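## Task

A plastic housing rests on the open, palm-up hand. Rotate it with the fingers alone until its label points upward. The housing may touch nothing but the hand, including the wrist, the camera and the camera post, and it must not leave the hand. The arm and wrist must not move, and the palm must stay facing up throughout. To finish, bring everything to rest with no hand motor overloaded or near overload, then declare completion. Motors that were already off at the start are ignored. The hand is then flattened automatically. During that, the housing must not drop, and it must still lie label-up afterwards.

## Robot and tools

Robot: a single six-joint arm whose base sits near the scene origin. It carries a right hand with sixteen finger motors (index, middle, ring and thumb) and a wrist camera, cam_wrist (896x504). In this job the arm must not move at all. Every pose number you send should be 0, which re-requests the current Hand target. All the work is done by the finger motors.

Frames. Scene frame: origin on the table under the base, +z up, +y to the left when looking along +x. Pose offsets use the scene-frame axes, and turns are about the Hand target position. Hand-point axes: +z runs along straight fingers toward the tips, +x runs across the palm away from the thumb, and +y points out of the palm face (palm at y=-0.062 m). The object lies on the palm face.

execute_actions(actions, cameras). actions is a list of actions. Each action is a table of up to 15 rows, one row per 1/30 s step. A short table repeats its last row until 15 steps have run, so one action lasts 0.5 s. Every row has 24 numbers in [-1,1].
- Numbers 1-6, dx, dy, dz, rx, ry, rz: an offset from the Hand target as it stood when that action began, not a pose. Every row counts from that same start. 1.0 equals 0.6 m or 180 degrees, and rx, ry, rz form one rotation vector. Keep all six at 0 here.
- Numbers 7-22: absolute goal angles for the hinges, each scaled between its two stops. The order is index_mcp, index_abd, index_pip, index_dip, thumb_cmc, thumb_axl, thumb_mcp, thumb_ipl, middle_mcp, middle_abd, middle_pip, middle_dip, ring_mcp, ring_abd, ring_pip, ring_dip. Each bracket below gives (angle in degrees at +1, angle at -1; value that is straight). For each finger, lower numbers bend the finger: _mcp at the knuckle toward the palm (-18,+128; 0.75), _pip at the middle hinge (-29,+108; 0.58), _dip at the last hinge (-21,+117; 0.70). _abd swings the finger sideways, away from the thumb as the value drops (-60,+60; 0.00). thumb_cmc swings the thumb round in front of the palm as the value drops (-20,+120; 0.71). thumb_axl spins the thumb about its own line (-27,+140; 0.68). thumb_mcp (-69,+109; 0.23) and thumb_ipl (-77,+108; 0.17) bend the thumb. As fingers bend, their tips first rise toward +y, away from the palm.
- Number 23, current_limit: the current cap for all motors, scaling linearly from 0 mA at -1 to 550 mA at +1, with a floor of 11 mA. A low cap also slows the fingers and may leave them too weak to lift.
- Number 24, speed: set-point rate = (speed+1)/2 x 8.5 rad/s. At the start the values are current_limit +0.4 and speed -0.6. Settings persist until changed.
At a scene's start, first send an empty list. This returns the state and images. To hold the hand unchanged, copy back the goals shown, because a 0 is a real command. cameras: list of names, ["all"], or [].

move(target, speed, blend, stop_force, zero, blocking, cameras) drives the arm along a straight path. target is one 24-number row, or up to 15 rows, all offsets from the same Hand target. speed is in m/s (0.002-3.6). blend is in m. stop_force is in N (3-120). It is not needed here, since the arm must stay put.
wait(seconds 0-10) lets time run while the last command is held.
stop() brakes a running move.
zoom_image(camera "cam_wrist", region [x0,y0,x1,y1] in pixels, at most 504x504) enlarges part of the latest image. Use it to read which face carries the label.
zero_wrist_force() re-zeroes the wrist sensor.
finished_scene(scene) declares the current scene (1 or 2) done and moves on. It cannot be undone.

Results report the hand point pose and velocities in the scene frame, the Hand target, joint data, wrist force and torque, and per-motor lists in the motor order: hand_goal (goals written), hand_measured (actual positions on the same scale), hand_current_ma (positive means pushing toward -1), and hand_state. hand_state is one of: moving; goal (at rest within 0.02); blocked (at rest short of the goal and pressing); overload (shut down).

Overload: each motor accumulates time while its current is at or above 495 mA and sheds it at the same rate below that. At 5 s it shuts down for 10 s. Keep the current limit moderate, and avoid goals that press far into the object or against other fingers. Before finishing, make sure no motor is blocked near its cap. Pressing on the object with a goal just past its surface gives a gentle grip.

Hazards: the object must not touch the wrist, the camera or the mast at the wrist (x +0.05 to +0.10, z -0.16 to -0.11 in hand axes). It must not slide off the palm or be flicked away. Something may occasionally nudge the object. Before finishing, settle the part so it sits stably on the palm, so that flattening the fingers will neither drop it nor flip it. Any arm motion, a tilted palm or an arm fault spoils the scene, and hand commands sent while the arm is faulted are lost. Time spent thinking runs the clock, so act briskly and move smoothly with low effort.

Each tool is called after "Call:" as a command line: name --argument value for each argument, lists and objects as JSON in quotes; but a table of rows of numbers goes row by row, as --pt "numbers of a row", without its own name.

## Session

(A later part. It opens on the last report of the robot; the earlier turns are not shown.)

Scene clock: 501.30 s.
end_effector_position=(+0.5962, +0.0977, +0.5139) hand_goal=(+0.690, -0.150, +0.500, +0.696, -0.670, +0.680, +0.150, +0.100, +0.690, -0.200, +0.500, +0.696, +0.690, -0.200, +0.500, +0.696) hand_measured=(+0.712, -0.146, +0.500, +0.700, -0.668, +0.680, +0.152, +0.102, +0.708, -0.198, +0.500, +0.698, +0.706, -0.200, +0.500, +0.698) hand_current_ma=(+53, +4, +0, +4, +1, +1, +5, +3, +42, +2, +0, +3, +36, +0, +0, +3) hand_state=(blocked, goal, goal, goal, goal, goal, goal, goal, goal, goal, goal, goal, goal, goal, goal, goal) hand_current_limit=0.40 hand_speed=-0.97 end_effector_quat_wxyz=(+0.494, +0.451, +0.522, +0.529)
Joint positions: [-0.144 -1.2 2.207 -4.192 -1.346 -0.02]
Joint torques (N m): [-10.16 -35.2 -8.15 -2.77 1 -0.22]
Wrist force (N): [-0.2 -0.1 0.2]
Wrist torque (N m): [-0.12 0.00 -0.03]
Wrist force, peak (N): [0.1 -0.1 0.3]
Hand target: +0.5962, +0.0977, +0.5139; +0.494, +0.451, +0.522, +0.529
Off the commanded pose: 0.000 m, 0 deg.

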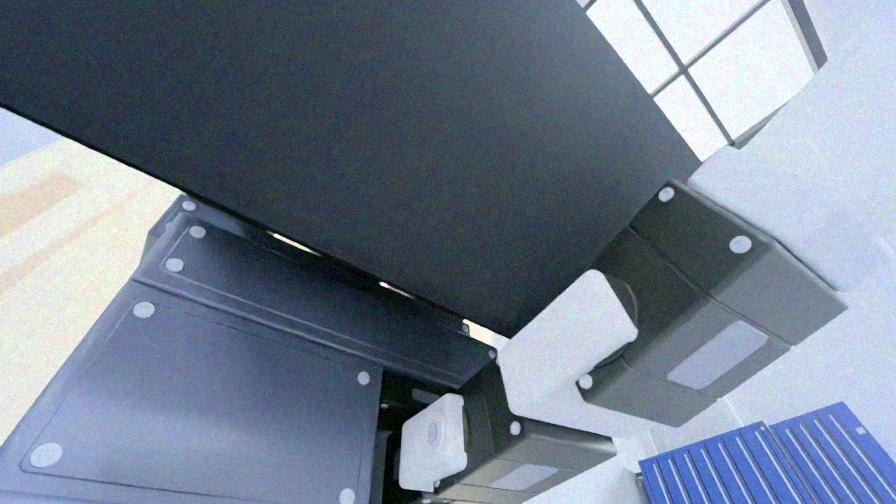

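Call:
execute_actions --actions '[[[0,0,0,0,0,0,0.75,-0.15,0.5,0.696,-0.671,0.68,0.12,0.10,0.75,-0.2,0.5,0.696,0.75,-0.2,0.5,0.696,0.4,-0.98]]]' --cameras '["cam_wrist"]'

Call:
execute_actions --actions '[[[0,0,0,0,0,0,0.81,-0.15,0.5,0.696,-0.671,0.68,0.09,0.10,0.81,-0.2,0.5,0.696,0.81,-0.2,0.5,0.696,0.4,-0.98]]]' --cameras '["cam_wrist"]'

Scene clock: 556.10 s.
end_effector_position=(+0.5962, +0.0977, +0.5139) hand_goal=(+0.750, -0.150, +0.500, +0.696, -0.670, +0.680, +0.120, +0.100, +0.750, -0.200, +0.500, +0.696, +0.750, -0.200, +0.500, +0.696) hand_measured=(+0.758, -0.146, +0.500, +0.700, -0.670, +0.680, +0.120, +0.102, +0.758, -0.198, +0.500, +0.698, +0.758, -0.200, +0.500, +0.698) hand_current_ma=(+15, +4, +0, +4, +1, +1, +1, +3, +15, +2, +0, +3, +15, +0, +0, +3) hand_state=(goal, goal, goal, goal, goal, goal, goal, goal, goal, goal, goal, goal, goal, goal, goal, goal) hand_current_limit=0.40 hand_speed=-0.98 end_effector_quat_wxyz=(+0.494, +0.451, +0.522, +0.529)
Joint positions: [-0.144 -1.2 2.207 -4.192 -1.346 -0.02]
Joint torques (N m): [-9.76 -33.08 -7.62 -2.54 0.83 -0.8]
Wrist force (N): [-0.1 0.0 0.3]
Wrist torque (N m): [-0.10 0.00 -0.03]
Wrist force, peak (N): [-0.1 -0.6 0.2]
Hand target: +0.5962, +0.0977, +0.5139; +0.494, +0.451, +0.522, +0.529
Off the commanded pose: 0.000 m, 0 deg.

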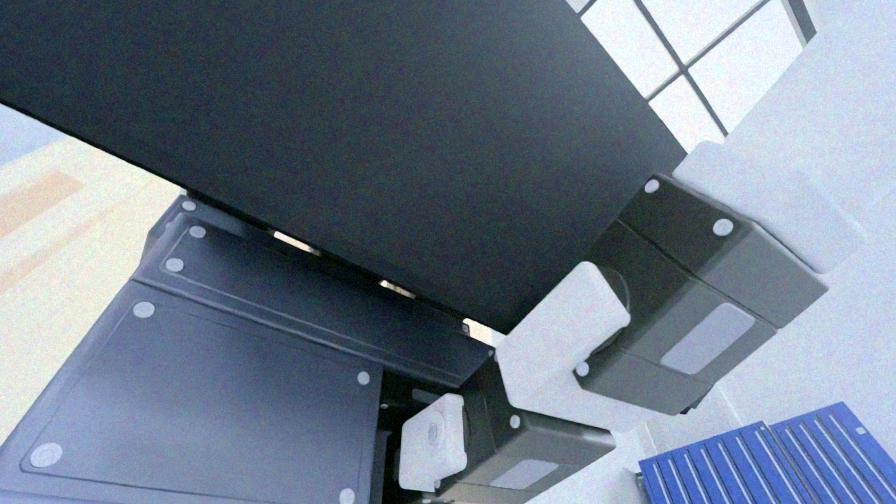

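Scene clock: 557.20 s.
end_effector_position=(+0.5962, +0.0977, +0.5139) hand_goal=(+0.810, -0.150, +0.500, +0.696, -0.670, +0.680, +0.090, +0.100, +0.810, -0.200, +0.500, +0.696, +0.810, -0.200, +0.500, +0.696) hand_measured=(+0.818, -0.146, +0.500, +0.700, -0.670, +0.680, +0.090, +0.102, +0.818, -0.198, +0.500, +0.698, +0.818, -0.200, +0.500, +0.698) hand_current_ma=(+15, +4, +0, +4, +1, +1, +1, +3, +14, +2, +0, +3, +15, +0, +0, +3) hand_state=(goal, goal, goal, goal, goal, goal, goal, goal, goal, goal, goal, goal, goal, goal, goal, goal) hand_current_limit=0.40 hand_speed=-0.98 end_effector_quat_wxyz=(+0.494, +0.451, +0.522, +0.529)
Joint positions: [-0.144 -1.2 2.207 -4.192 -1.346 -0.02]
Joint torques (N m): [-9.48 -33.08 -8.26 -2.61 0.78 -0.73]
Wrist force (N): [-0.3 0.0 0.3]
Wrist torque (N m): [-0.09 0.02 -0.04]
Wrist force, peak (N): [0.1 -0.1 0.6]
Hand target: +0.5962, +0.0977, +0.5139; +0.494, +0.451, +0.522, +0.529
Off the commanded pose: 0.000 m, 0 deg.

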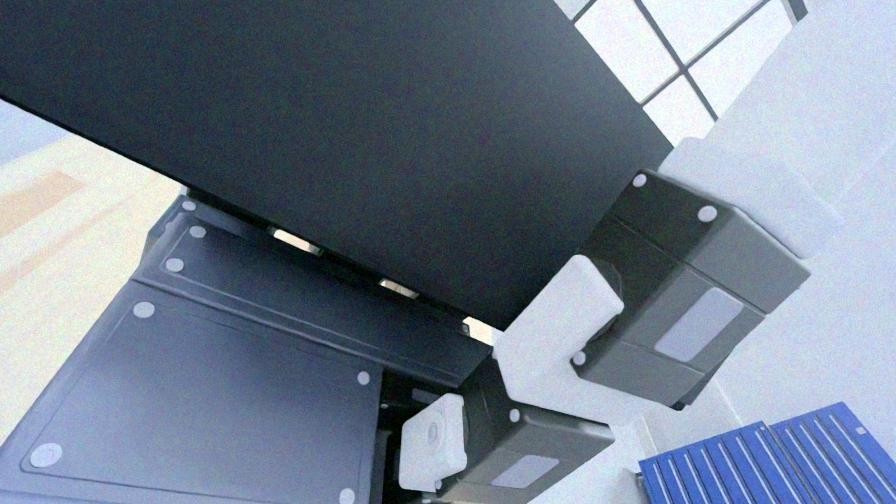

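Call:
execute_actions --actions '[[[0,0,0,0,0,0,0.87,-0.15,0.5,0.696,-0.671,0.68,0.06,0.10,0.87,-0.2,0.5,0.696,0.87,-0.2,0.5,0.696,0.4,-0.98]]]' --cameras '["cam_wrist"]'

Call:
execute_actions --actions '[[[0,0,0,0,0,0,0.93,-0.15,0.5,0.696,-0.671,0.68,0.03,0.10,0.93,-0.2,0.5,0.696,0.93,-0.2,0.5,0.696,0.4,-0.98]]]' --cameras '["cam_wrist"]'

Scene clock: 558.80 s.
end_effector_position=(+0.5962, +0.0977, +0.5139) hand_goal=(+0.870, -0.150, +0.500, +0.696, -0.670, +0.680, +0.060, +0.100, +0.870, -0.200, +0.500, +0.696, +0.870, -0.200, +0.500, +0.696) hand_measured=(+0.878, -0.146, +0.500, +0.700, -0.670, +0.680, +0.060, +0.102, +0.878, -0.198, +0.500, +0.698, +0.878, -0.200, +0.500, +0.698) hand_current_ma=(+15, +4, +0, +4, +1, +1, +0, +3, +14, +2, +0, +3, +15, +0, +0, +3) hand_state=(goal, goal, goal, goal, goal, goal, goal, goal, goal, goal, goal, goal, goal, goal, goal, goal) hand_current_limit=0.40 hand_speed=-0.98 end_effector_quat_wxyz=(+0.494, +0.451, +0.522, +0.529)
Joint positions: [-0.144 -1.2 2.207 -4.192 -1.346 -0.02]
Joint torques (N m): [-9.46 -32.9 -7.83 -2.63 0.82 -0.86]
Wrist force (N): [0.1 0.1 0.2]
Wrist torque (N m): [-0.07 -0.02 -0.01]
Wrist force, peak (N): [-0.2 0.2 0.4]
Hand target: +0.5962, +0.0977, +0.5139; +0.494, +0.451, +0.522, +0.529
Off the commanded pose: 0.000 m, 0 deg.

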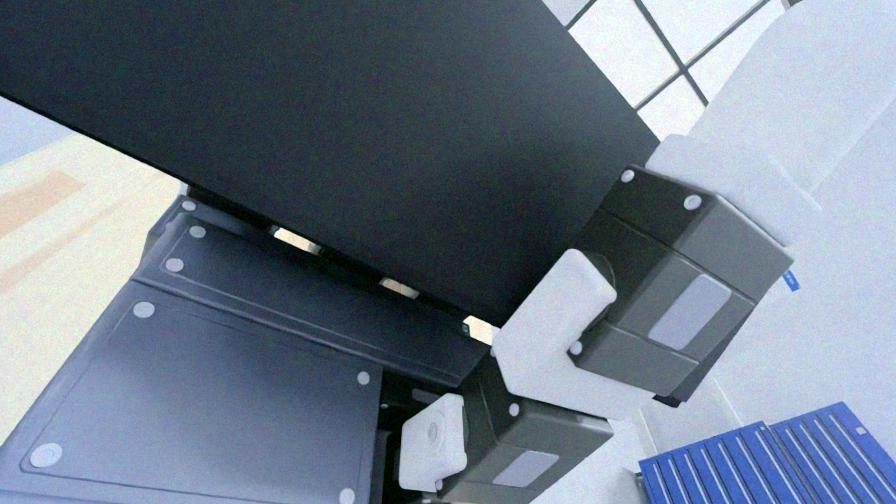

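Scene clock: 559.90 s.
end_effector_position=(+0.5962, +0.0977, +0.5139) hand_goal=(+0.930, -0.150, +0.500, +0.696, -0.670, +0.680, +0.030, +0.100, +0.930, -0.200, +0.500, +0.696, +0.930, -0.200, +0.500, +0.696) hand_measured=(+0.938, -0.146, +0.500, +0.700, -0.670, +0.680, +0.030, +0.102, +0.938, -0.198, +0.500, +0.698, +0.938, -0.200, +0.500, +0.698) hand_current_ma=(+14, +4, +0, +4, +1, +1, +0, +3, +14, +2, +0, +3, +15, +0, +0, +3) hand_state=(goal, goal, goal, goal, goal, goal, goal, goal, goal, goal, goal, goal, goal, goal, goal, goal) hand_current_limit=0.40 hand_speed=-0.98 end_effector_quat_wxyz=(+0.494, +0.451, +0.522, +0.529)
Joint positions: [-0.144 -1.2 2.207 -4.192 -1.346 -0.02]
Joint torques (N m): [-10.03 -32.77 -7.99 -2.63 0.86 -0.88]
Wrist force (N): [-0.1 -0.1 0.0]
Wrist torque (N m): [-0.09 0.01 -0.03]
Wrist force, peak (N): [-0.5 -0.1 0.2]
Hand target: +0.5962, +0.0977, +0.5139; +0.494, +0.451, +0.522, +0.529
Off the commanded pose: 0.000 m, 0 deg.

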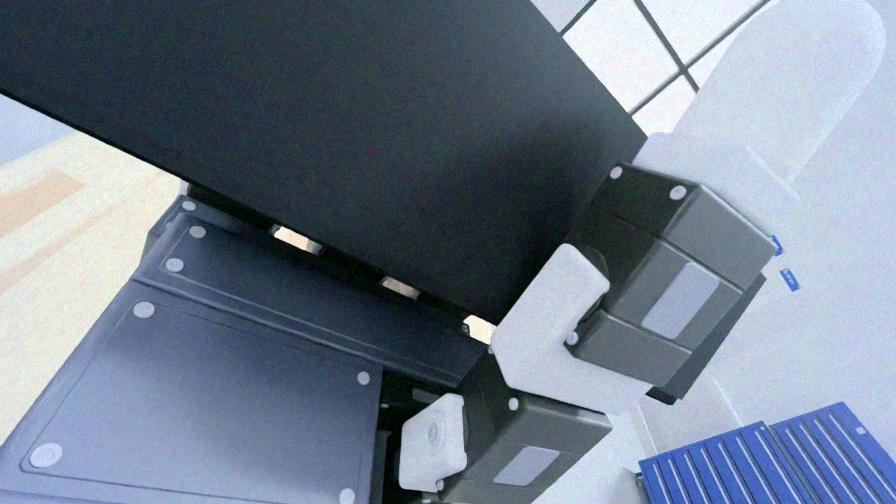

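Call:
execute_actions --actions '[[[0,0,0,0,0,0,0.985,-0.15,0.5,0.696,-0.671,0.68,0.03,0.10,0.985,-0.2,0.5,0.696,0.985,-0.2,0.5,0.696,0.4,-0.98]]]' --cameras '["cam_wrist"]'

Call:
execute_actions --actions '[[[0,0,0,0,0,0,0.985,-0.15,0.5,0.696,-0.671,0.68,0.06,0.10,0.985,-0.2,0.5,0.696,0.985,-0.2,0.5,0.696,0.4,-0.98]]]' --cameras '["cam_wrist"]'

Scene clock: 562.80 s.
end_effector_position=(+0.5962, +0.0977, +0.5139) hand_goal=(+0.986, -0.150, +0.500, +0.696, -0.670, +0.680, +0.030, +0.100, +0.986, -0.200, +0.500, +0.696, +0.986, -0.200, +0.500, +0.696) hand_measured=(+0.994, -0.146, +0.500, +0.700, -0.670, +0.680, +0.030, +0.102, +0.994, -0.198, +0.500, +0.698, +0.994, -0.200, +0.500, +0.698) hand_current_ma=(+16, +4, +0, +4, +1, +1, +0, +3, +14, +2, +0, +3, +14, +0, +0, +3) hand_state=(goal, goal, goal, goal, goal, goal, goal, goal, goal, goal, goal, goal, goal, goal, goal, goal) hand_current_limit=0.40 hand_speed=-0.98 end_effector_quat_wxyz=(+0.494, +0.451, +0.522, +0.529)
Joint positions: [-0.144 -1.2 2.207 -4.192 -1.346 -0.02]
Joint torques (N m): [-9.6 -32.89 -8.02 -2.67 0.74 -0.96]
Wrist force (N): [0.0 0.0 0.2]
Wrist torque (N m): [-0.10 -0.02 -0.02]
Wrist force, peak (N): [-0.1 0.0 0.5]
Hand target: +0.5962, +0.0977, +0.5139; +0.494, +0.451, +0.522, +0.529
Off the commanded pose: 0.000 m, 0 deg.

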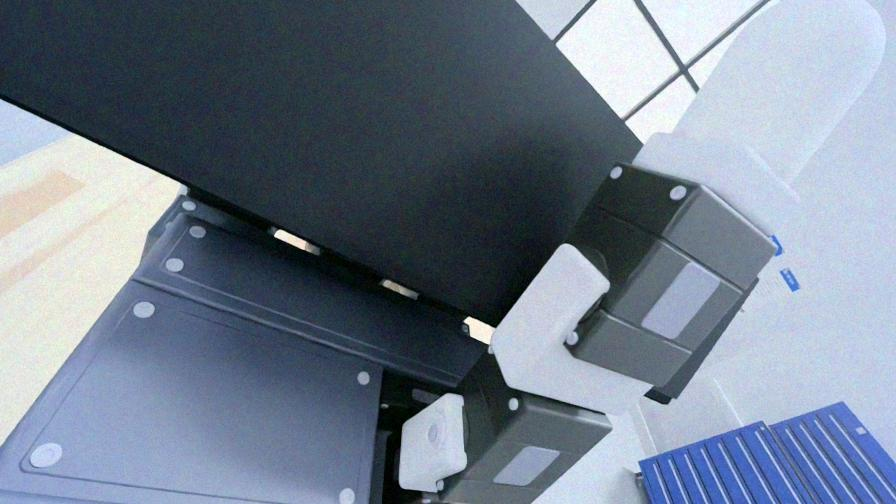

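Scene clock: 563.53 s.
end_effector_position=(+0.5962, +0.0977, +0.5139) hand_goal=(+0.986, -0.150, +0.500, +0.696, -0.670, +0.680, +0.060, +0.100, +0.986, -0.200, +0.500, +0.696, +0.986, -0.200, +0.500, +0.696) hand_measured=(+0.994, -0.146, +0.500, +0.700, -0.670, +0.680, +0.058, +0.102, +0.994, -0.198, +0.500, +0.698, +0.994, -0.200, +0.500, +0.698) hand_current_ma=(+16, +4, +0, +4, +1, +1, -4, +3, +15, +2, +0, +3, +14, +0, +0, +3) hand_state=(goal, goal, goal, goal, goal, goal, goal, goal, goal, goal, goal, goal, goal, goal, goal, goal) hand_current_limit=0.40 hand_speed=-0.98 end_effector_quat_wxyz=(+0.494, +0.451, +0.522, +0.529)
Joint positions: [-0.144 -1.2 2.207 -4.192 -1.346 -0.02]
Joint torques (N m): [-10.17 -32.95 -7.38 -2.64 0.7 -0.93]
Wrist force (N): [-0.1 -0.1 0.0]
Wrist torque (N m): [-0.09 0.00 -0.03]
Wrist force, peak (N): [-0.1 0.1 0.4]
Hand target: +0.5962, +0.0977, +0.5139; +0.494, +0.451, +0.522, +0.529
Off the commanded pose: 0.000 m, 0 deg.

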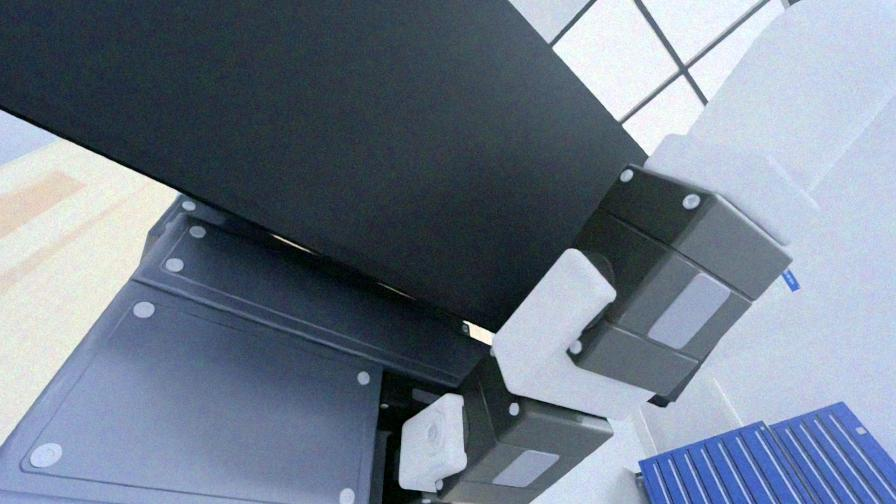

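Call:
execute_actions --actions '[[[0,0,0,0,0,0,0.985,-0.15,0.5,0.696,-0.671,0.68,0.09,0.10,0.985,-0.2,0.5,0.696,0.985,-0.2,0.5,0.696,0.4,-0.98]]]' --cameras '["cam_wrist"]'

Call:
execute_actions --actions '[[[0,0,0,0,0,0,0.985,-0.15,0.5,0.696,-0.671,0.68,0.115,0.10,0.985,-0.2,0.5,0.696,0.985,-0.2,0.5,0.696,0.4,-0.98]]]' --cameras '["cam_wrist"]'

Scene clock: 564.67 s.
end_effector_position=(+0.5962, +0.0977, +0.5139) hand_goal=(+0.986, -0.150, +0.500, +0.696, -0.670, +0.680, +0.090, +0.100, +0.986, -0.200, +0.500, +0.696, +0.986, -0.200, +0.500, +0.696) hand_measured=(+0.996, -0.146, +0.500, +0.700, -0.670, +0.680, +0.090, +0.102, +0.994, -0.198, +0.500, +0.698, +0.994, -0.200, +0.500, +0.698) hand_current_ma=(+17, +4, +0, +4, +1, +1, -1, +3, +16, +2, +0, +3, +14, +0, +0, +3) hand_state=(goal, goal, goal, goal, goal, goal, goal, goal, goal, goal, goal, goal, goal, goal, goal, goal) hand_current_limit=0.40 hand_speed=-0.98 end_effector_quat_wxyz=(+0.494, +0.451, +0.522, +0.529)
Joint positions: [-0.144 -1.2 2.207 -4.192 -1.346 -0.02]
Joint torques (N m): [-9.95 -32.87 -7.42 -2.62 0.77 -0.98]
Wrist force (N): [-0.2 0.0 0.3]
Wrist torque (N m): [-0.10 0.01 -0.04]
Wrist force, peak (N): [0.0 -0.3 0.2]
Hand target: +0.5962, +0.0977, +0.5139; +0.494, +0.451, +0.522, +0.529
Off the commanded pose: 0.000 m, 0 deg.

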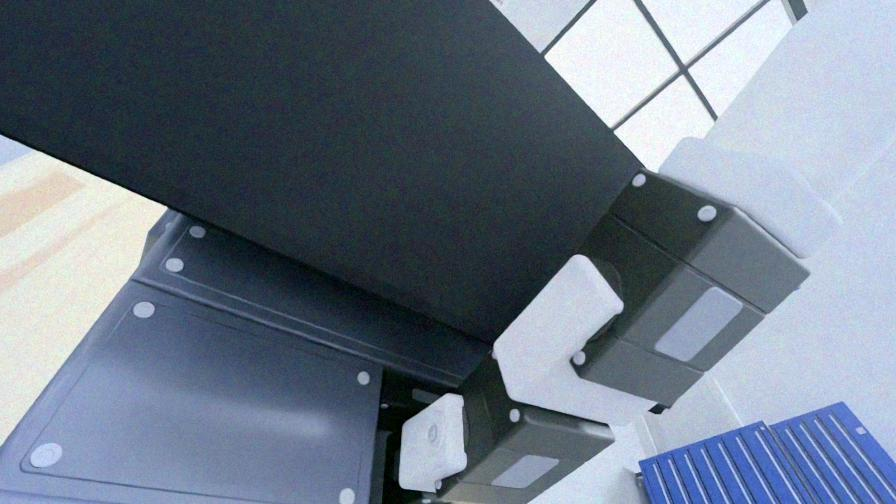

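Scene clock: 565.37 s.
end_effector_position=(+0.5962, +0.0977, +0.5139) hand_goal=(+0.986, -0.150, +0.500, +0.696, -0.670, +0.680, +0.116, +0.100, +0.986, -0.200, +0.500, +0.696, +0.986, -0.200, +0.500, +0.696) hand_measured=(+0.996, -0.146, +0.500, +0.700, -0.670, +0.680, +0.116, +0.102, +0.994, -0.198, +0.500, +0.698, +0.994, -0.200, +0.500, +0.698) hand_current_ma=(+17, +4, +0, +4, +1, +0, -1, +3, +16, +2, +0, +3, +14, +0, +0, +3) hand_state=(goal, goal, goal, goal, goal, goal, goal, goal, goal, goal, goal, goal, goal, goal, goal, goal) hand_current_limit=0.40 hand_speed=-0.98 end_effector_quat_wxyz=(+0.494, +0.451, +0.522, +0.529)
Joint positions: [-0.144 -1.2 2.207 -4.192 -1.346 -0.02]
Joint torques (N m): [-9.48 -32.65 -7.67 -2.59 0.63 -0.88]
Wrist force (N): [-0.1 -0.3 -0.2]
Wrist torque (N m): [-0.10 0.01 -0.04]
Wrist force, peak (N): [-0.1 -0.4 0.0]
Hand target: +0.5962, +0.0977, +0.5139; +0.494, +0.451, +0.522, +0.529
Off the commanded pose: 0.000 m, 0 deg.

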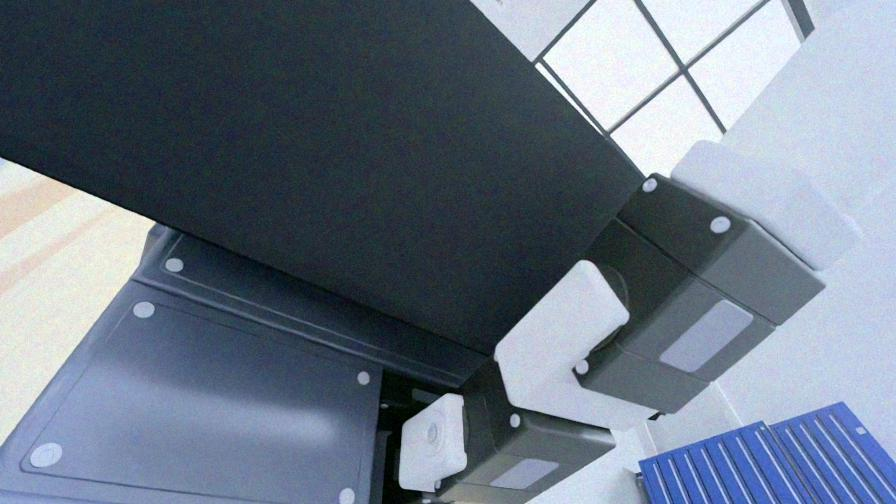

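Call:
execute_actions --actions '[[[0,0,0,0,0,0,0.985,-0.15,0.5,0.696,-0.671,0.68,0.14,0.10,0.985,-0.2,0.5,0.696,0.985,-0.2,0.5,0.696,0.4,-0.98]]]' --cameras '["cam_wrist"]'

Call:
execute_actions --actions '[[[0,0,0,0,0,0,0.985,-0.15,0.5,0.696,-0.671,0.68,0.165,0.10,0.985,-0.2,0.5,0.696,0.985,-0.2,0.5,0.696,0.4,-0.98]]]' --cameras '["cam_wrist"]'

Scene clock: 567.33 s.
end_effector_position=(+0.5962, +0.0977, +0.5139) hand_goal=(+0.986, -0.150, +0.500, +0.696, -0.670, +0.680, +0.140, +0.100, +0.986, -0.200, +0.500, +0.696, +0.986, -0.200, +0.500, +0.696) hand_measured=(+0.996, -0.146, +0.500, +0.700, -0.670, +0.680, +0.138, +0.102, +0.994, -0.198, +0.500, +0.698, +0.994, -0.200, +0.500, +0.698) hand_current_ma=(+17, +4, +0, +4, +1, +0, -1, +3, +16, +2, +0, +3, +14, +0, +0, +3) hand_state=(goal, goal, goal, goal, goal, goal, goal, goal, goal, goal, goal, goal, goal, goal, goal, goal) hand_current_limit=0.40 hand_speed=-0.98 end_effector_quat_wxyz=(+0.494, +0.451, +0.522, +0.529)
Joint positions: [-0.144 -1.2 2.207 -4.192 -1.346 -0.02]
Joint torques (N m): [-10.11 -32.65 -7.57 -2.68 0.76 -0.93]
Wrist force (N): [-0.1 0.0 0.0]
Wrist torque (N m): [-0.09 0.00 -0.02]
Wrist force, peak (N): [-0.2 -0.3 0.4]
Hand target: +0.5962, +0.0977, +0.5139; +0.494, +0.451, +0.522, +0.529
Off the commanded pose: 0.000 m, 0 deg.

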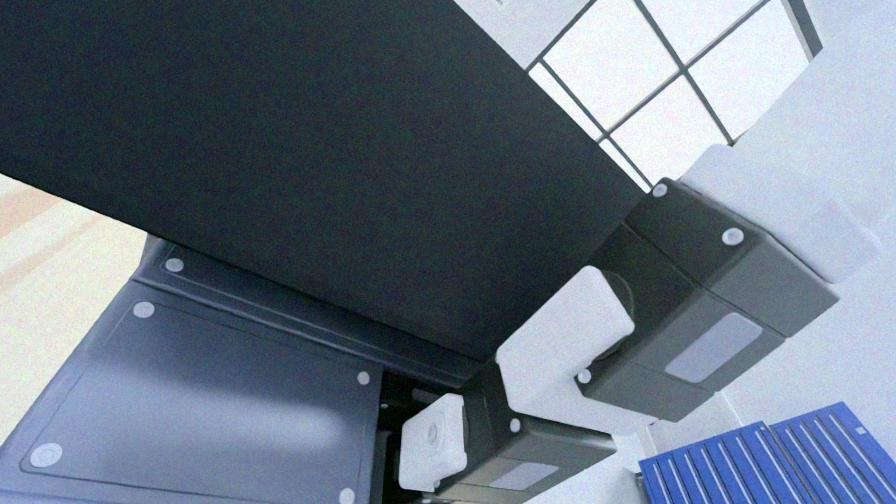

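Scene clock: 568.03 s.
end_effector_position=(+0.5962, +0.0977, +0.5139) hand_goal=(+0.986, -0.150, +0.500, +0.696, -0.670, +0.680, +0.166, +0.100, +0.986, -0.200, +0.500, +0.696, +0.986, -0.200, +0.500, +0.696) hand_measured=(+0.996, -0.146, +0.500, +0.700, -0.670, +0.680, +0.164, +0.102, +0.994, -0.198, +0.500, +0.698, +0.994, -0.200, +0.500, +0.698) hand_current_ma=(+17, +4, +0, +4, +1, +0, -2, +3, +16, +2, +0, +3, +14, +0, +0, +3) hand_state=(goal, goal, goal, goal, goal, goal, goal, goal, goal, goal, goal, goal, goal, goal, goal, goal) hand_current_limit=0.40 hand_speed=-0.98 end_effector_quat_wxyz=(+0.494, +0.451, +0.522, +0.529)
Joint positions: [-0.144 -1.2 2.207 -4.192 -1.346 -0.02]
Joint torques (N m): [-9.83 -32.06 -7.42 -2.64 0.67 -0.91]
Wrist force (N): [-0.1 0.0 0.1]
Wrist torque (N m): [-0.09 -0.01 -0.01]
Wrist force, peak (N): [-0.2 -0.2 0.2]
Hand target: +0.5962, +0.0977, +0.5139; +0.494, +0.451, +0.522, +0.529
Off the commanded pose: 0.000 m, 0 deg.

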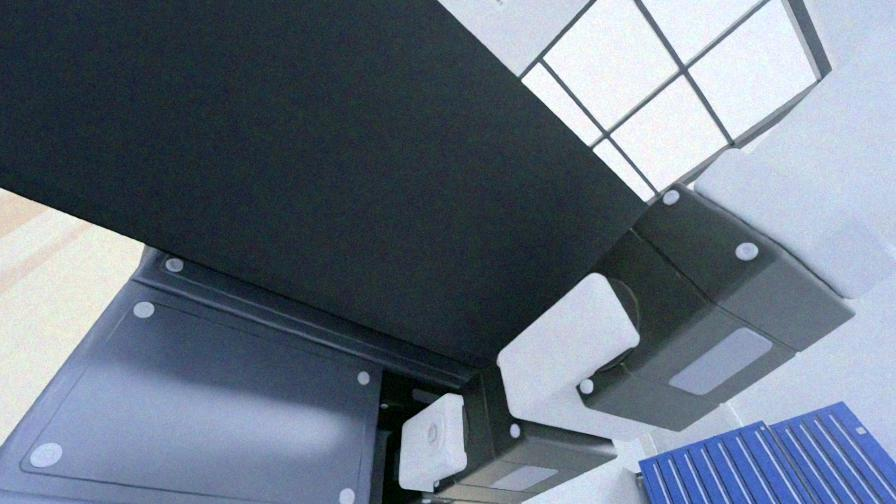

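Call:
execute_actions --actions '[[[0,0,0,0,0,0,0.985,-0.15,0.5,0.696,-0.671,0.68,0.19,0.10,0.985,-0.2,0.5,0.696,0.985,-0.2,0.5,0.696,0.4,-0.98]]]' --cameras '["cam_wrist"]'

Call:
execute_actions --actions '[[[0,0,0,0,0,0,0.985,-0.15,0.5,0.696,-0.671,0.68,0.22,0.10,0.985,-0.2,0.5,0.696,0.985,-0.2,0.5,0.696,0.4,-0.98]]]' --cameras '["cam_wrist"]'

Scene clock: 569.67 s.
end_effector_position=(+0.5962, +0.0977, +0.5139) hand_goal=(+0.986, -0.150, +0.500, +0.696, -0.670, +0.680, +0.190, +0.100, +0.986, -0.200, +0.500, +0.696, +0.986, -0.200, +0.500, +0.696) hand_measured=(+0.996, -0.146, +0.500, +0.700, -0.670, +0.680, +0.188, +0.102, +0.994, -0.198, +0.500, +0.698, +0.994, -0.200, +0.500, +0.698) hand_current_ma=(+17, +4, +0, +4, +1, +0, -2, +3, +17, +2, +0, +3, +14, +0, +0, +3) hand_state=(goal, goal, goal, goal, goal, goal, goal, goal, goal, goal, goal, goal, goal, goal, goal, goal) hand_current_limit=0.40 hand_speed=-0.98 end_effector_quat_wxyz=(+0.494, +0.451, +0.522, +0.529)
Joint positions: [-0.144 -1.2 2.207 -4.192 -1.346 -0.02]
Joint torques (N m): [-9.94 -32.45 -7.57 -2.62 0.62 -0.96]
Wrist force (N): [-0.2 -0.2 0.1]
Wrist torque (N m): [-0.13 0.01 -0.04]
Wrist force, peak (N): [0.1 -0.3 0.4]
Hand target: +0.5962, +0.0977, +0.5139; +0.494, +0.451, +0.522, +0.529
Off the commanded pose: 0.000 m, 0 deg.

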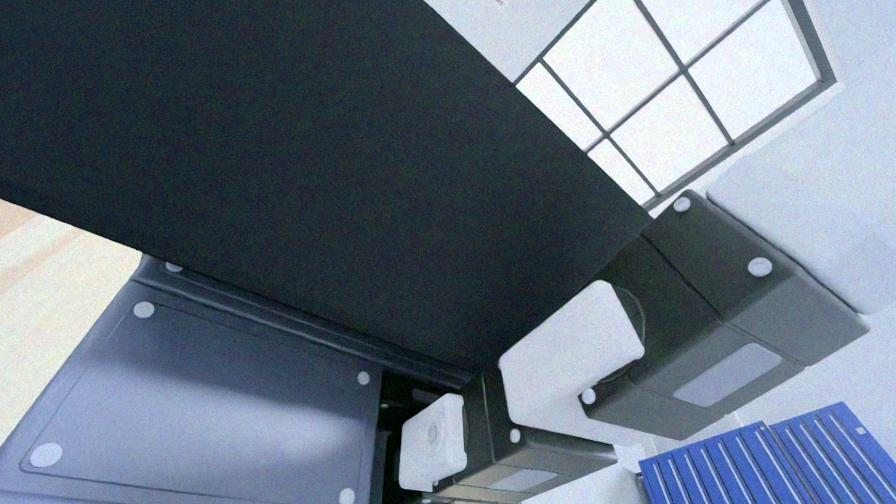

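Scene clock: 570.40 s.
end_effector_position=(+0.5962, +0.0977, +0.5139) hand_goal=(+0.986, -0.150, +0.500, +0.696, -0.670, +0.680, +0.220, +0.100, +0.986, -0.200, +0.500, +0.696, +0.986, -0.200, +0.500, +0.696) hand_measured=(+0.996, -0.146, +0.500, +0.700, -0.670, +0.680, +0.218, +0.102, +0.996, -0.198, +0.500, +0.698, +0.994, -0.200, +0.500, +0.698) hand_current_ma=(+17, +4, +0, +4, +1, +0, -2, +3, +17, +2, +0, +3, +14, +0, +0, +3) hand_state=(goal, goal, goal, goal, goal, goal, goal, goal, goal, goal, goal, goal, goal, goal, goal, goal) hand_current_limit=0.40 hand_speed=-0.98 end_effector_quat_wxyz=(+0.494, +0.451, +0.522, +0.529)
Joint positions: [-0.144 -1.2 2.207 -4.192 -1.346 -0.02]
Joint torques (N m): [-9.81 -32.67 -7.24 -2.6 0.67 -0.99]
Wrist force (N): [-0.2 0.0 0.2]
Wrist torque (N m): [-0.12 0.01 -0.04]
Wrist force, peak (N): [0.0 -0.2 0.4]
Hand target: +0.5962, +0.0977, +0.5139; +0.494, +0.451, +0.522, +0.529
Off the commanded pose: 0.000 m, 0 deg.

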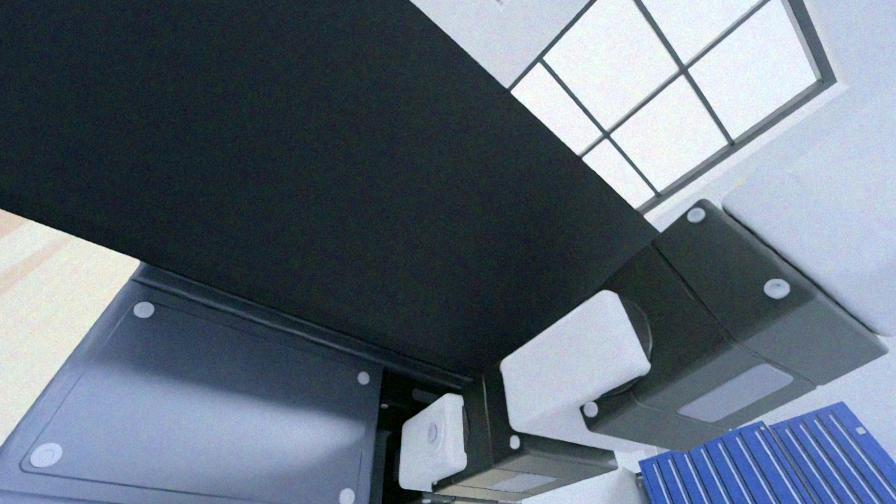

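Call:
execute_actions --actions '[[[0,0,0,0,0,0,0.985,-0.15,0.5,0.696,-0.671,0.68,0.245,0.10,0.985,-0.2,0.5,0.696,0.985,-0.2,0.5,0.696,0.4,-0.98]]]' --cameras '["cam_wrist"]'

Call:
execute_actions --actions '[[[0,0,0,0,0,0,0.985,-0.15,0.5,0.696,-0.671,0.68,0.27,0.10,0.985,-0.2,0.5,0.696,0.985,-0.2,0.5,0.696,0.4,-0.98]]]' --cameras '["cam_wrist"]'

Scene clock: 572.27 s.
end_effector_position=(+0.5962, +0.0977, +0.5139) hand_goal=(+0.986, -0.150, +0.500, +0.696, -0.670, +0.680, +0.246, +0.100, +0.986, -0.200, +0.500, +0.696, +0.986, -0.200, +0.500, +0.696) hand_measured=(+0.996, -0.146, +0.500, +0.700, -0.670, +0.680, +0.244, +0.102, +0.996, -0.198, +0.500, +0.698, +0.994, -0.200, +0.500, +0.698) hand_current_ma=(+17, +4, +0, +4, +1, +0, -2, +3, +19, +2, +0, +3, +14, +0, +0, +3) hand_state=(goal, goal, goal, goal, goal, goal, goal, goal, goal, goal, goal, goal, goal, goal, goal, goal) hand_current_limit=0.40 hand_speed=-0.98 end_effector_quat_wxyz=(+0.494, +0.451, +0.522, +0.529)
Joint positions: [-0.144 -1.2 2.207 -4.192 -1.346 -0.02]
Joint torques (N m): [-9.63 -33.01 -7.69 -2.64 0.62 -1]
Wrist force (N): [-0.1 0.0 0.1]
Wrist torque (N m): [-0.11 -0.01 -0.03]
Wrist force, peak (N): [-0.2 0.2 0.4]
Hand target: +0.5962, +0.0977, +0.5139; +0.494, +0.451, +0.522, +0.529
Off the commanded pose: 0.000 m, 0 deg.

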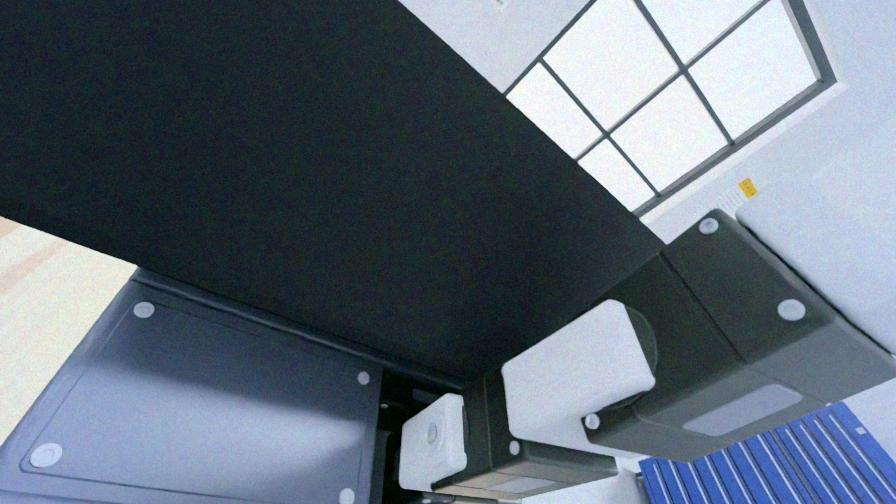

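Scene clock: 572.97 s.
end_effector_position=(+0.5962, +0.0977, +0.5139) hand_goal=(+0.986, -0.150, +0.500, +0.696, -0.670, +0.680, +0.270, +0.100, +0.986, -0.200, +0.500, +0.696, +0.986, -0.200, +0.500, +0.696) hand_measured=(+0.996, -0.146, +0.500, +0.700, -0.670, +0.680, +0.268, +0.102, +0.996, -0.198, +0.500, +0.698, +0.994, -0.200, +0.500, +0.698) hand_current_ma=(+17, +4, +0, +4, +1, +0, -2, +3, +19, +2, +0, +3, +14, +0, +0, +3) hand_state=(goal, goal, goal, goal, goal, goal, goal, goal, goal, goal, goal, goal, goal, goal, goal, goal) hand_current_limit=0.40 hand_speed=-0.98 end_effector_quat_wxyz=(+0.494, +0.451, +0.522, +0.529)
Joint positions: [-0.144 -1.2 2.207 -4.192 -1.346 -0.02]
Joint torques (N m): [-9.81 -32.56 -7.23 -2.59 0.67 -1.11]
Wrist force (N): [0.2 -0.1 0.1]
Wrist torque (N m): [-0.12 -0.03 0.00]
Wrist force, peak (N): [-0.2 -0.3 0.3]
Hand target: +0.5962, +0.0977, +0.5139; +0.494, +0.451, +0.522, +0.529
Off the commanded pose: 0.000 m, 0 deg.

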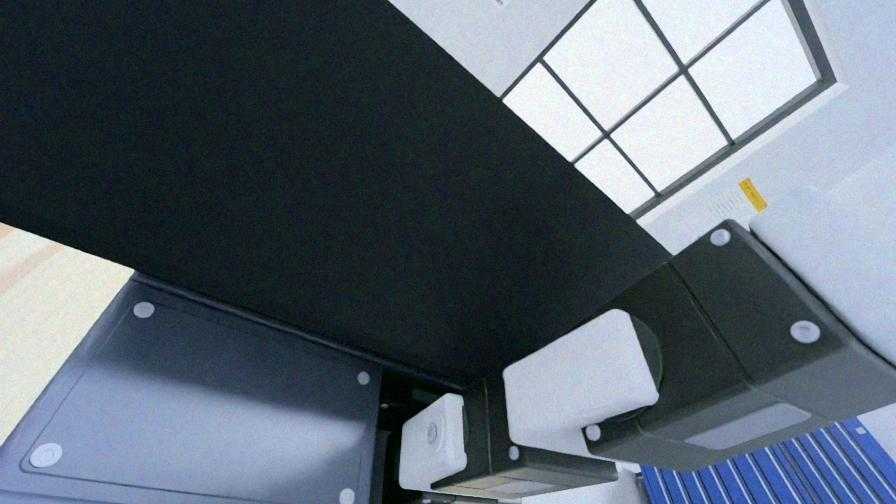

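Call:
execute_actions --actions '[[[0,0,0,0,0,0,0.985,-0.15,0.5,0.696,-0.671,0.68,0.295,0.10,0.985,-0.2,0.5,0.696,0.985,-0.2,0.5,0.696,0.4,-0.98]]]' --cameras '["cam_wrist"]'

Call:
execute_actions --actions '[[[0,0,0,0,0,0,0.985,-0.15,0.5,0.696,-0.671,0.68,0.32,0.10,0.985,-0.2,0.5,0.696,0.985,-0.2,0.5,0.696,0.4,-0.98]]]' --cameras '["cam_wrist"]'

Scene clock: 574.47 s.
end_effector_position=(+0.5962, +0.0977, +0.5139) hand_goal=(+0.986, -0.150, +0.500, +0.696, -0.670, +0.680, +0.296, +0.100, +0.986, -0.200, +0.500, +0.696, +0.986, -0.200, +0.500, +0.696) hand_measured=(+0.996, -0.146, +0.500, +0.700, -0.670, +0.680, +0.294, +0.102, +0.996, -0.198, +0.500, +0.698, +0.994, -0.200, +0.500, +0.698) hand_current_ma=(+17, +4, +0, +4, +1, +0, -2, +3, +19, +2, +0, +3, +14, +0, +0, +3) hand_state=(goal, goal, goal, goal, goal, goal, goal, goal, goal, goal, goal, goal, goal, goal, goal, goal) hand_current_limit=0.40 hand_speed=-0.98 end_effector_quat_wxyz=(+0.494, +0.451, +0.522, +0.529)
Joint positions: [-0.144 -1.2 2.207 -4.192 -1.346 -0.02]
Joint torques (N m): [-9.99 -31.88 -7.74 -2.59 0.64 -0.99]
Wrist force (N): [0.0 -0.3 0.1]
Wrist torque (N m): [-0.15 -0.02 -0.02]
Wrist force, peak (N): [-0.2 -0.2 0.3]
Hand target: +0.5962, +0.0977, +0.5139; +0.494, +0.451, +0.522, +0.529
Off the commanded pose: 0.000 m, 0 deg.

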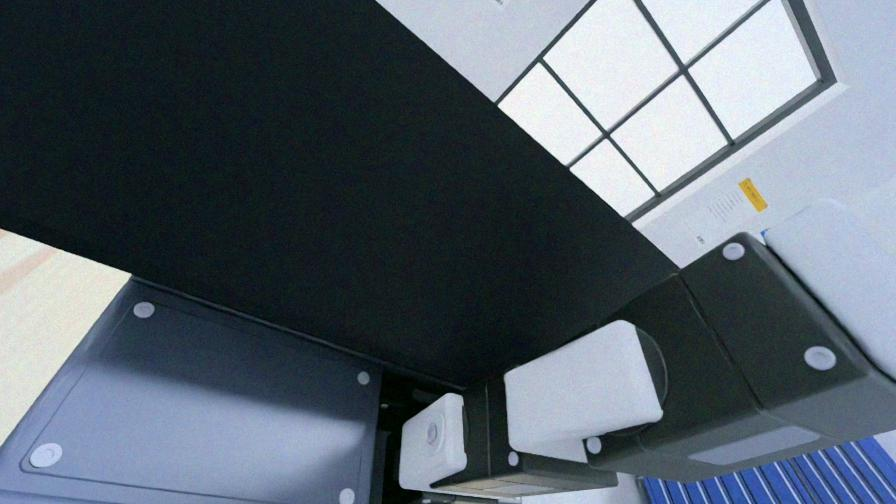

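Scene clock: 575.17 s.
end_effector_position=(+0.5962, +0.0977, +0.5139) hand_goal=(+0.986, -0.150, +0.500, +0.696, -0.670, +0.680, +0.320, +0.100, +0.986, -0.200, +0.500, +0.696, +0.986, -0.200, +0.500, +0.696) hand_measured=(+0.996, -0.146, +0.500, +0.700, -0.670, +0.680, +0.318, +0.102, +0.996, -0.198, +0.500, +0.698, +0.994, -0.200, +0.500, +0.698) hand_current_ma=(+17, +4, +0, +4, +1, +0, -2, +3, +19, +2, +0, +3, +14, +0, +0, +3) hand_state=(goal, goal, goal, goal, goal, goal, goal, goal, goal, goal, goal, goal, goal, goal, goal, goal) hand_current_limit=0.40 hand_speed=-0.98 end_effector_quat_wxyz=(+0.494, +0.451, +0.522, +0.529)
Joint positions: [-0.144 -1.2 2.207 -4.192 -1.346 -0.02]
Joint torques (N m): [-9.86 -32.33 -7.79 -2.52 0.61 -1.01]
Wrist force (N): [0.1 -0.2 0.2]
Wrist torque (N m): [-0.14 -0.02 -0.02]
Wrist force, peak (N): [-0.2 0.0 0.3]
Hand target: +0.5962, +0.0977, +0.5139; +0.494, +0.451, +0.522, +0.529
Off the commanded pose: 0.000 m, 0 deg.

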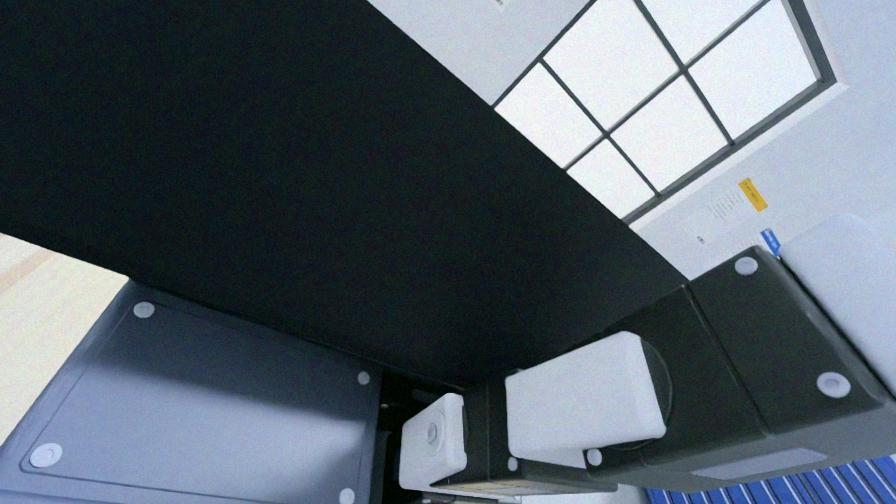

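Call:
execute_actions --actions '[[[0,0,0,0,0,0,0.985,-0.15,0.5,0.696,-0.671,0.68,0.345,0.10,0.985,-0.2,0.5,0.696,0.985,-0.2,0.5,0.696,0.4,-0.98]]]' --cameras '["cam_wrist"]'

Call:
execute_actions --actions '[[[0,0,0,0,0,0,0.985,-0.15,0.5,0.696,-0.671,0.68,0.37,0.10,0.985,-0.2,0.5,0.696,0.985,-0.2,0.5,0.696,0.4,-0.98]]]' --cameras '["cam_wrist"]'

Scene clock: 577.00 s.
end_effector_position=(+0.5962, +0.0977, +0.5139) hand_goal=(+0.986, -0.150, +0.500, +0.696, -0.670, +0.680, +0.346, +0.100, +0.986, -0.200, +0.500, +0.696, +0.986, -0.200, +0.500, +0.696) hand_measured=(+0.996, -0.148, +0.500, +0.700, -0.670, +0.680, +0.344, +0.102, +0.996, -0.198, +0.500, +0.698, +0.994, -0.200, +0.500, +0.698) hand_current_ma=(+17, +3, +0, +4, +1, +0, -2, +3, +19, +2, +0, +3, +14, +0, +0, +3) hand_state=(goal, goal, goal, goal, goal, goal, goal, goal, goal, goal, goal, goal, goal, goal, goal, goal) hand_current_limit=0.40 hand_speed=-0.98 end_effector_quat_wxyz=(+0.494, +0.451, +0.522, +0.529)
Joint positions: [-0.144 -1.2 2.207 -4.192 -1.346 -0.02]
Joint torques (N m): [-10.09 -32.42 -8.34 -2.56 0.69 -1.04]
Wrist force (N): [0.0 0.1 -0.1]
Wrist torque (N m): [-0.14 -0.02 -0.01]
Wrist force, peak (N): [-0.1 -1.2 0.3]
Hand target: +0.5962, +0.0977, +0.5139; +0.494, +0.451, +0.522, +0.529
Off the commanded pose: 0.000 m, 0 deg.

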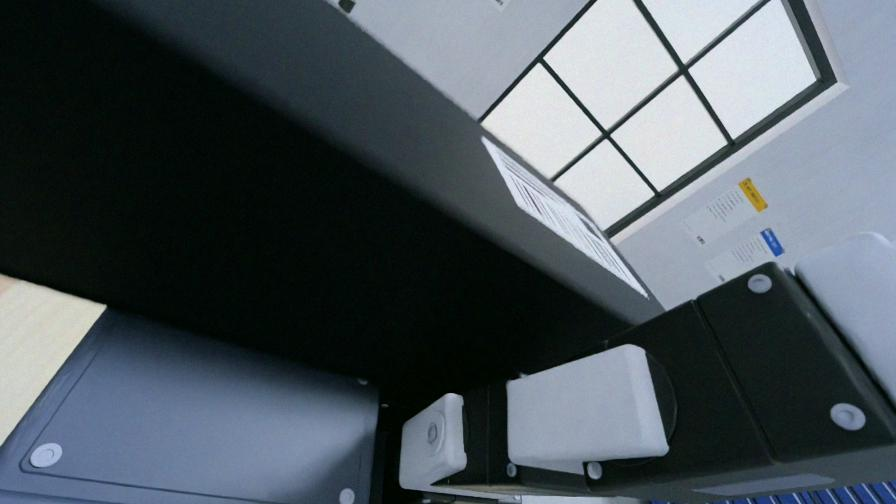

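Scene clock: 577.70 s.
end_effector_position=(+0.5962, +0.0977, +0.5139) hand_goal=(+0.986, -0.150, +0.500, +0.696, -0.670, +0.680, +0.370, +0.100, +0.986, -0.200, +0.500, +0.696, +0.986, -0.200, +0.500, +0.696) hand_measured=(+0.996, -0.148, +0.500, +0.700, -0.670, +0.680, +0.368, +0.102, +0.996, -0.198, +0.500, +0.698, +0.994, -0.200, +0.500, +0.698) hand_current_ma=(+17, +3, +0, +4, +1, +0, -1, +3, +19, +2, +0, +3, +14, +0, +0, +3) hand_state=(goal, goal, goal, goal, goal, goal, goal, goal, goal, goal, goal, goal, goal, goal, goal, goal) hand_current_limit=0.40 hand_speed=-0.98 end_effector_quat_wxyz=(+0.494, +0.451, +0.522, +0.529)
Joint positions: [-0.144 -1.2 2.207 -4.192 -1.346 -0.02]
Joint torques (N m): [-9.64 -32.11 -9.11 -2.5 0.67 -1.01]
Wrist force (N): [-0.1 -0.2 0.0]
Wrist torque (N m): [-0.13 0.00 -0.03]
Wrist force, peak (N): [0.0 -0.1 0.5]
Hand target: +0.5962, +0.0977, +0.5139; +0.494, +0.451, +0.522, +0.529
Off the commanded pose: 0.000 m, 0 deg.

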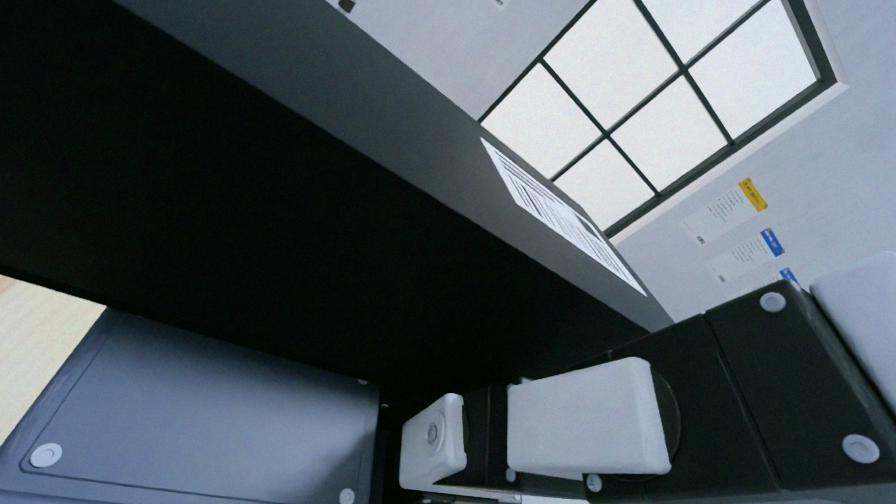

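Call:
execute_actions --actions '[[[0,0,0,0,0,0,0.9,-0.15,0.576,0.696,-0.671,0.68,0.40,0.10,0.9,-0.2,0.576,0.696,0.9,-0.2,0.576,0.696,0.4,-0.97]]]' --cameras '[]'

Call:
execute_actions --actions '[[[0,0,0,0,0,0,0.82,-0.15,0.576,0.696,-0.671,0.68,0.40,0.10,0.82,-0.2,0.576,0.696,0.82,-0.2,0.576,0.696,0.4,-0.97]]]' --cameras '["cam_wrist"]'

Call:
execute_actions --actions '[[[0,0,0,0,0,0,0.75,-0.15,0.576,0.696,-0.671,0.68,0.40,0.10,0.75,-0.2,0.576,0.696,0.75,-0.2,0.576,0.696,0.4,-0.97]]]' --cameras '["cam_wrist"]'

Scene clock: 580.33 s.
end_effector_position=(+0.5962, +0.0977, +0.5139) hand_goal=(+0.900, -0.150, +0.576, +0.696, -0.670, +0.680, +0.400, +0.100, +0.900, -0.200, +0.576, +0.696, +0.900, -0.200, +0.576, +0.696) hand_measured=(+0.920, -0.148, +0.576, +0.700, -0.670, +0.680, +0.400, +0.102, +0.920, -0.198, +0.576, +0.698, +0.920, -0.200, +0.576, +0.698) hand_current_ma=(+50, +3, +0, +4, +1, +0, -1, +3, +46, +2, +0, +3, +48, +0, +0, +3) hand_state=(blocked, goal, goal, goal, goal, goal, goal, goal, goal, goal, goal, goal, blocked, goal, goal, goal) hand_current_limit=0.40 hand_speed=-0.97 end_effector_quat_wxyz=(+0.494, +0.451, +0.522, +0.529)
Joint positions: [-0.144 -1.2 2.207 -4.192 -1.346 -0.02]
Joint torques (N m): [-10.18 -31.98 -13.12 -2.61 0.69 -1.11]
Wrist force (N): [-0.2 -0.2 0.0]
Wrist torque (N m): [-0.12 0.02 -0.05]
Wrist force, peak (N): [0.0 -0.5 0.1]
Hand target: +0.5962, +0.0977, +0.5139; +0.494, +0.451, +0.522, +0.529
Off the commanded pose: 0.000 m, 0 deg.
No camera images: "cameras" was empty.

Scene clock: 581.33 s.
end_effector_position=(+0.5962, +0.0977, +0.5139) hand_goal=(+0.820, -0.150, +0.576, +0.696, -0.670, +0.680, +0.400, +0.100, +0.820, -0.200, +0.576, +0.696, +0.820, -0.200, +0.576, +0.696) hand_measured=(+0.842, -0.148, +0.576, +0.700, -0.670, +0.680, +0.400, +0.102, +0.844, -0.198, +0.576, +0.698, +0.842, -0.200, +0.576, +0.698) hand_current_ma=(+55, +3, +0, +4, +1, +0, -1, +3, +61, +2, +0, +3, +52, +0, +0, +3) hand_state=(blocked, goal, goal, goal, goal, goal, goal, goal, blocked, goal, goal, goal, blocked, goal, goal, goal) hand_current_limit=0.40 hand_speed=-0.97 end_effector_quat_wxyz=(+0.494, +0.451, +0.522, +0.529)
Joint positions: [-0.144 -1.2 2.207 -4.192 -1.346 -0.02]
Joint torques (N m): [-9.53 -31.46 -14.5 -2.53 0.57 -1.08]
Wrist force (N): [-0.2 -0.2 0.1]
Wrist torque (N m): [-0.13 0.01 -0.04]
Wrist force, peak (N): [-0.4 -0.1 0.1]
Hand target: +0.5962, +0.0977, +0.5139; +0.494, +0.451, +0.522, +0.529
Off the commanded pose: 0.000 m, 0 deg.

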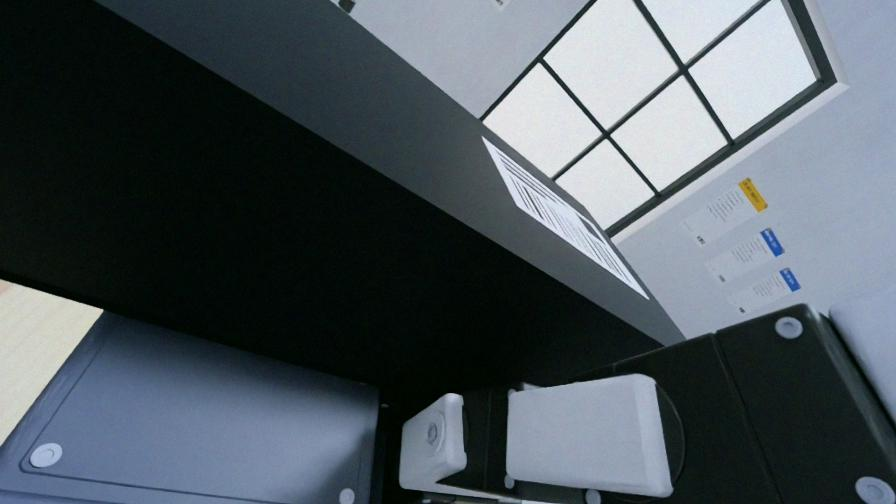

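Scene clock: 582.23 s.
end_effector_position=(+0.5962, +0.0977, +0.5139) hand_goal=(+0.750, -0.150, +0.576, +0.696, -0.670, +0.680, +0.400, +0.100, +0.750, -0.200, +0.576, +0.696, +0.750, -0.200, +0.576, +0.696) hand_measured=(+0.774, -0.148, +0.576, +0.700, -0.670, +0.680, +0.400, +0.102, +0.772, -0.198, +0.576, +0.698, +0.772, -0.200, +0.576, +0.698) hand_current_ma=(+61, +3, +0, +4, +1, +0, -1, +3, +57, +2, +0, +3, +54, +0, +0, +3) hand_state=(blocked, goal, goal, goal, goal, goal, goal, goal, blocked, goal, goal, goal, blocked, goal, goal, goal) hand_current_limit=0.40 hand_speed=-0.97 end_effector_quat_wxyz=(+0.494, +0.451, +0.522, +0.529)
Joint positions: [-0.144 -1.2 2.207 -4.192 -1.346 -0.02]
Joint torques (N m): [-9.52 -32.5 -15.7 -2.59 0.57 -1.18]
Wrist force (N): [-0.2 0.0 0.0]
Wrist torque (N m): [-0.09 0.01 -0.04]
Wrist force, peak (N): [-0.2 -0.4 -0.2]
Hand target: +0.5962, +0.0977, +0.5139; +0.494, +0.451, +0.522, +0.529
Off the commanded pose: 0.000 m, 0 deg.

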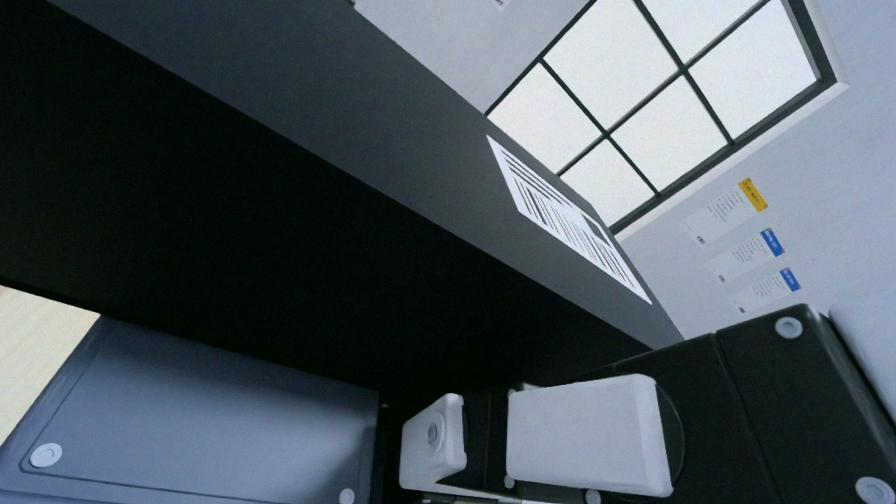

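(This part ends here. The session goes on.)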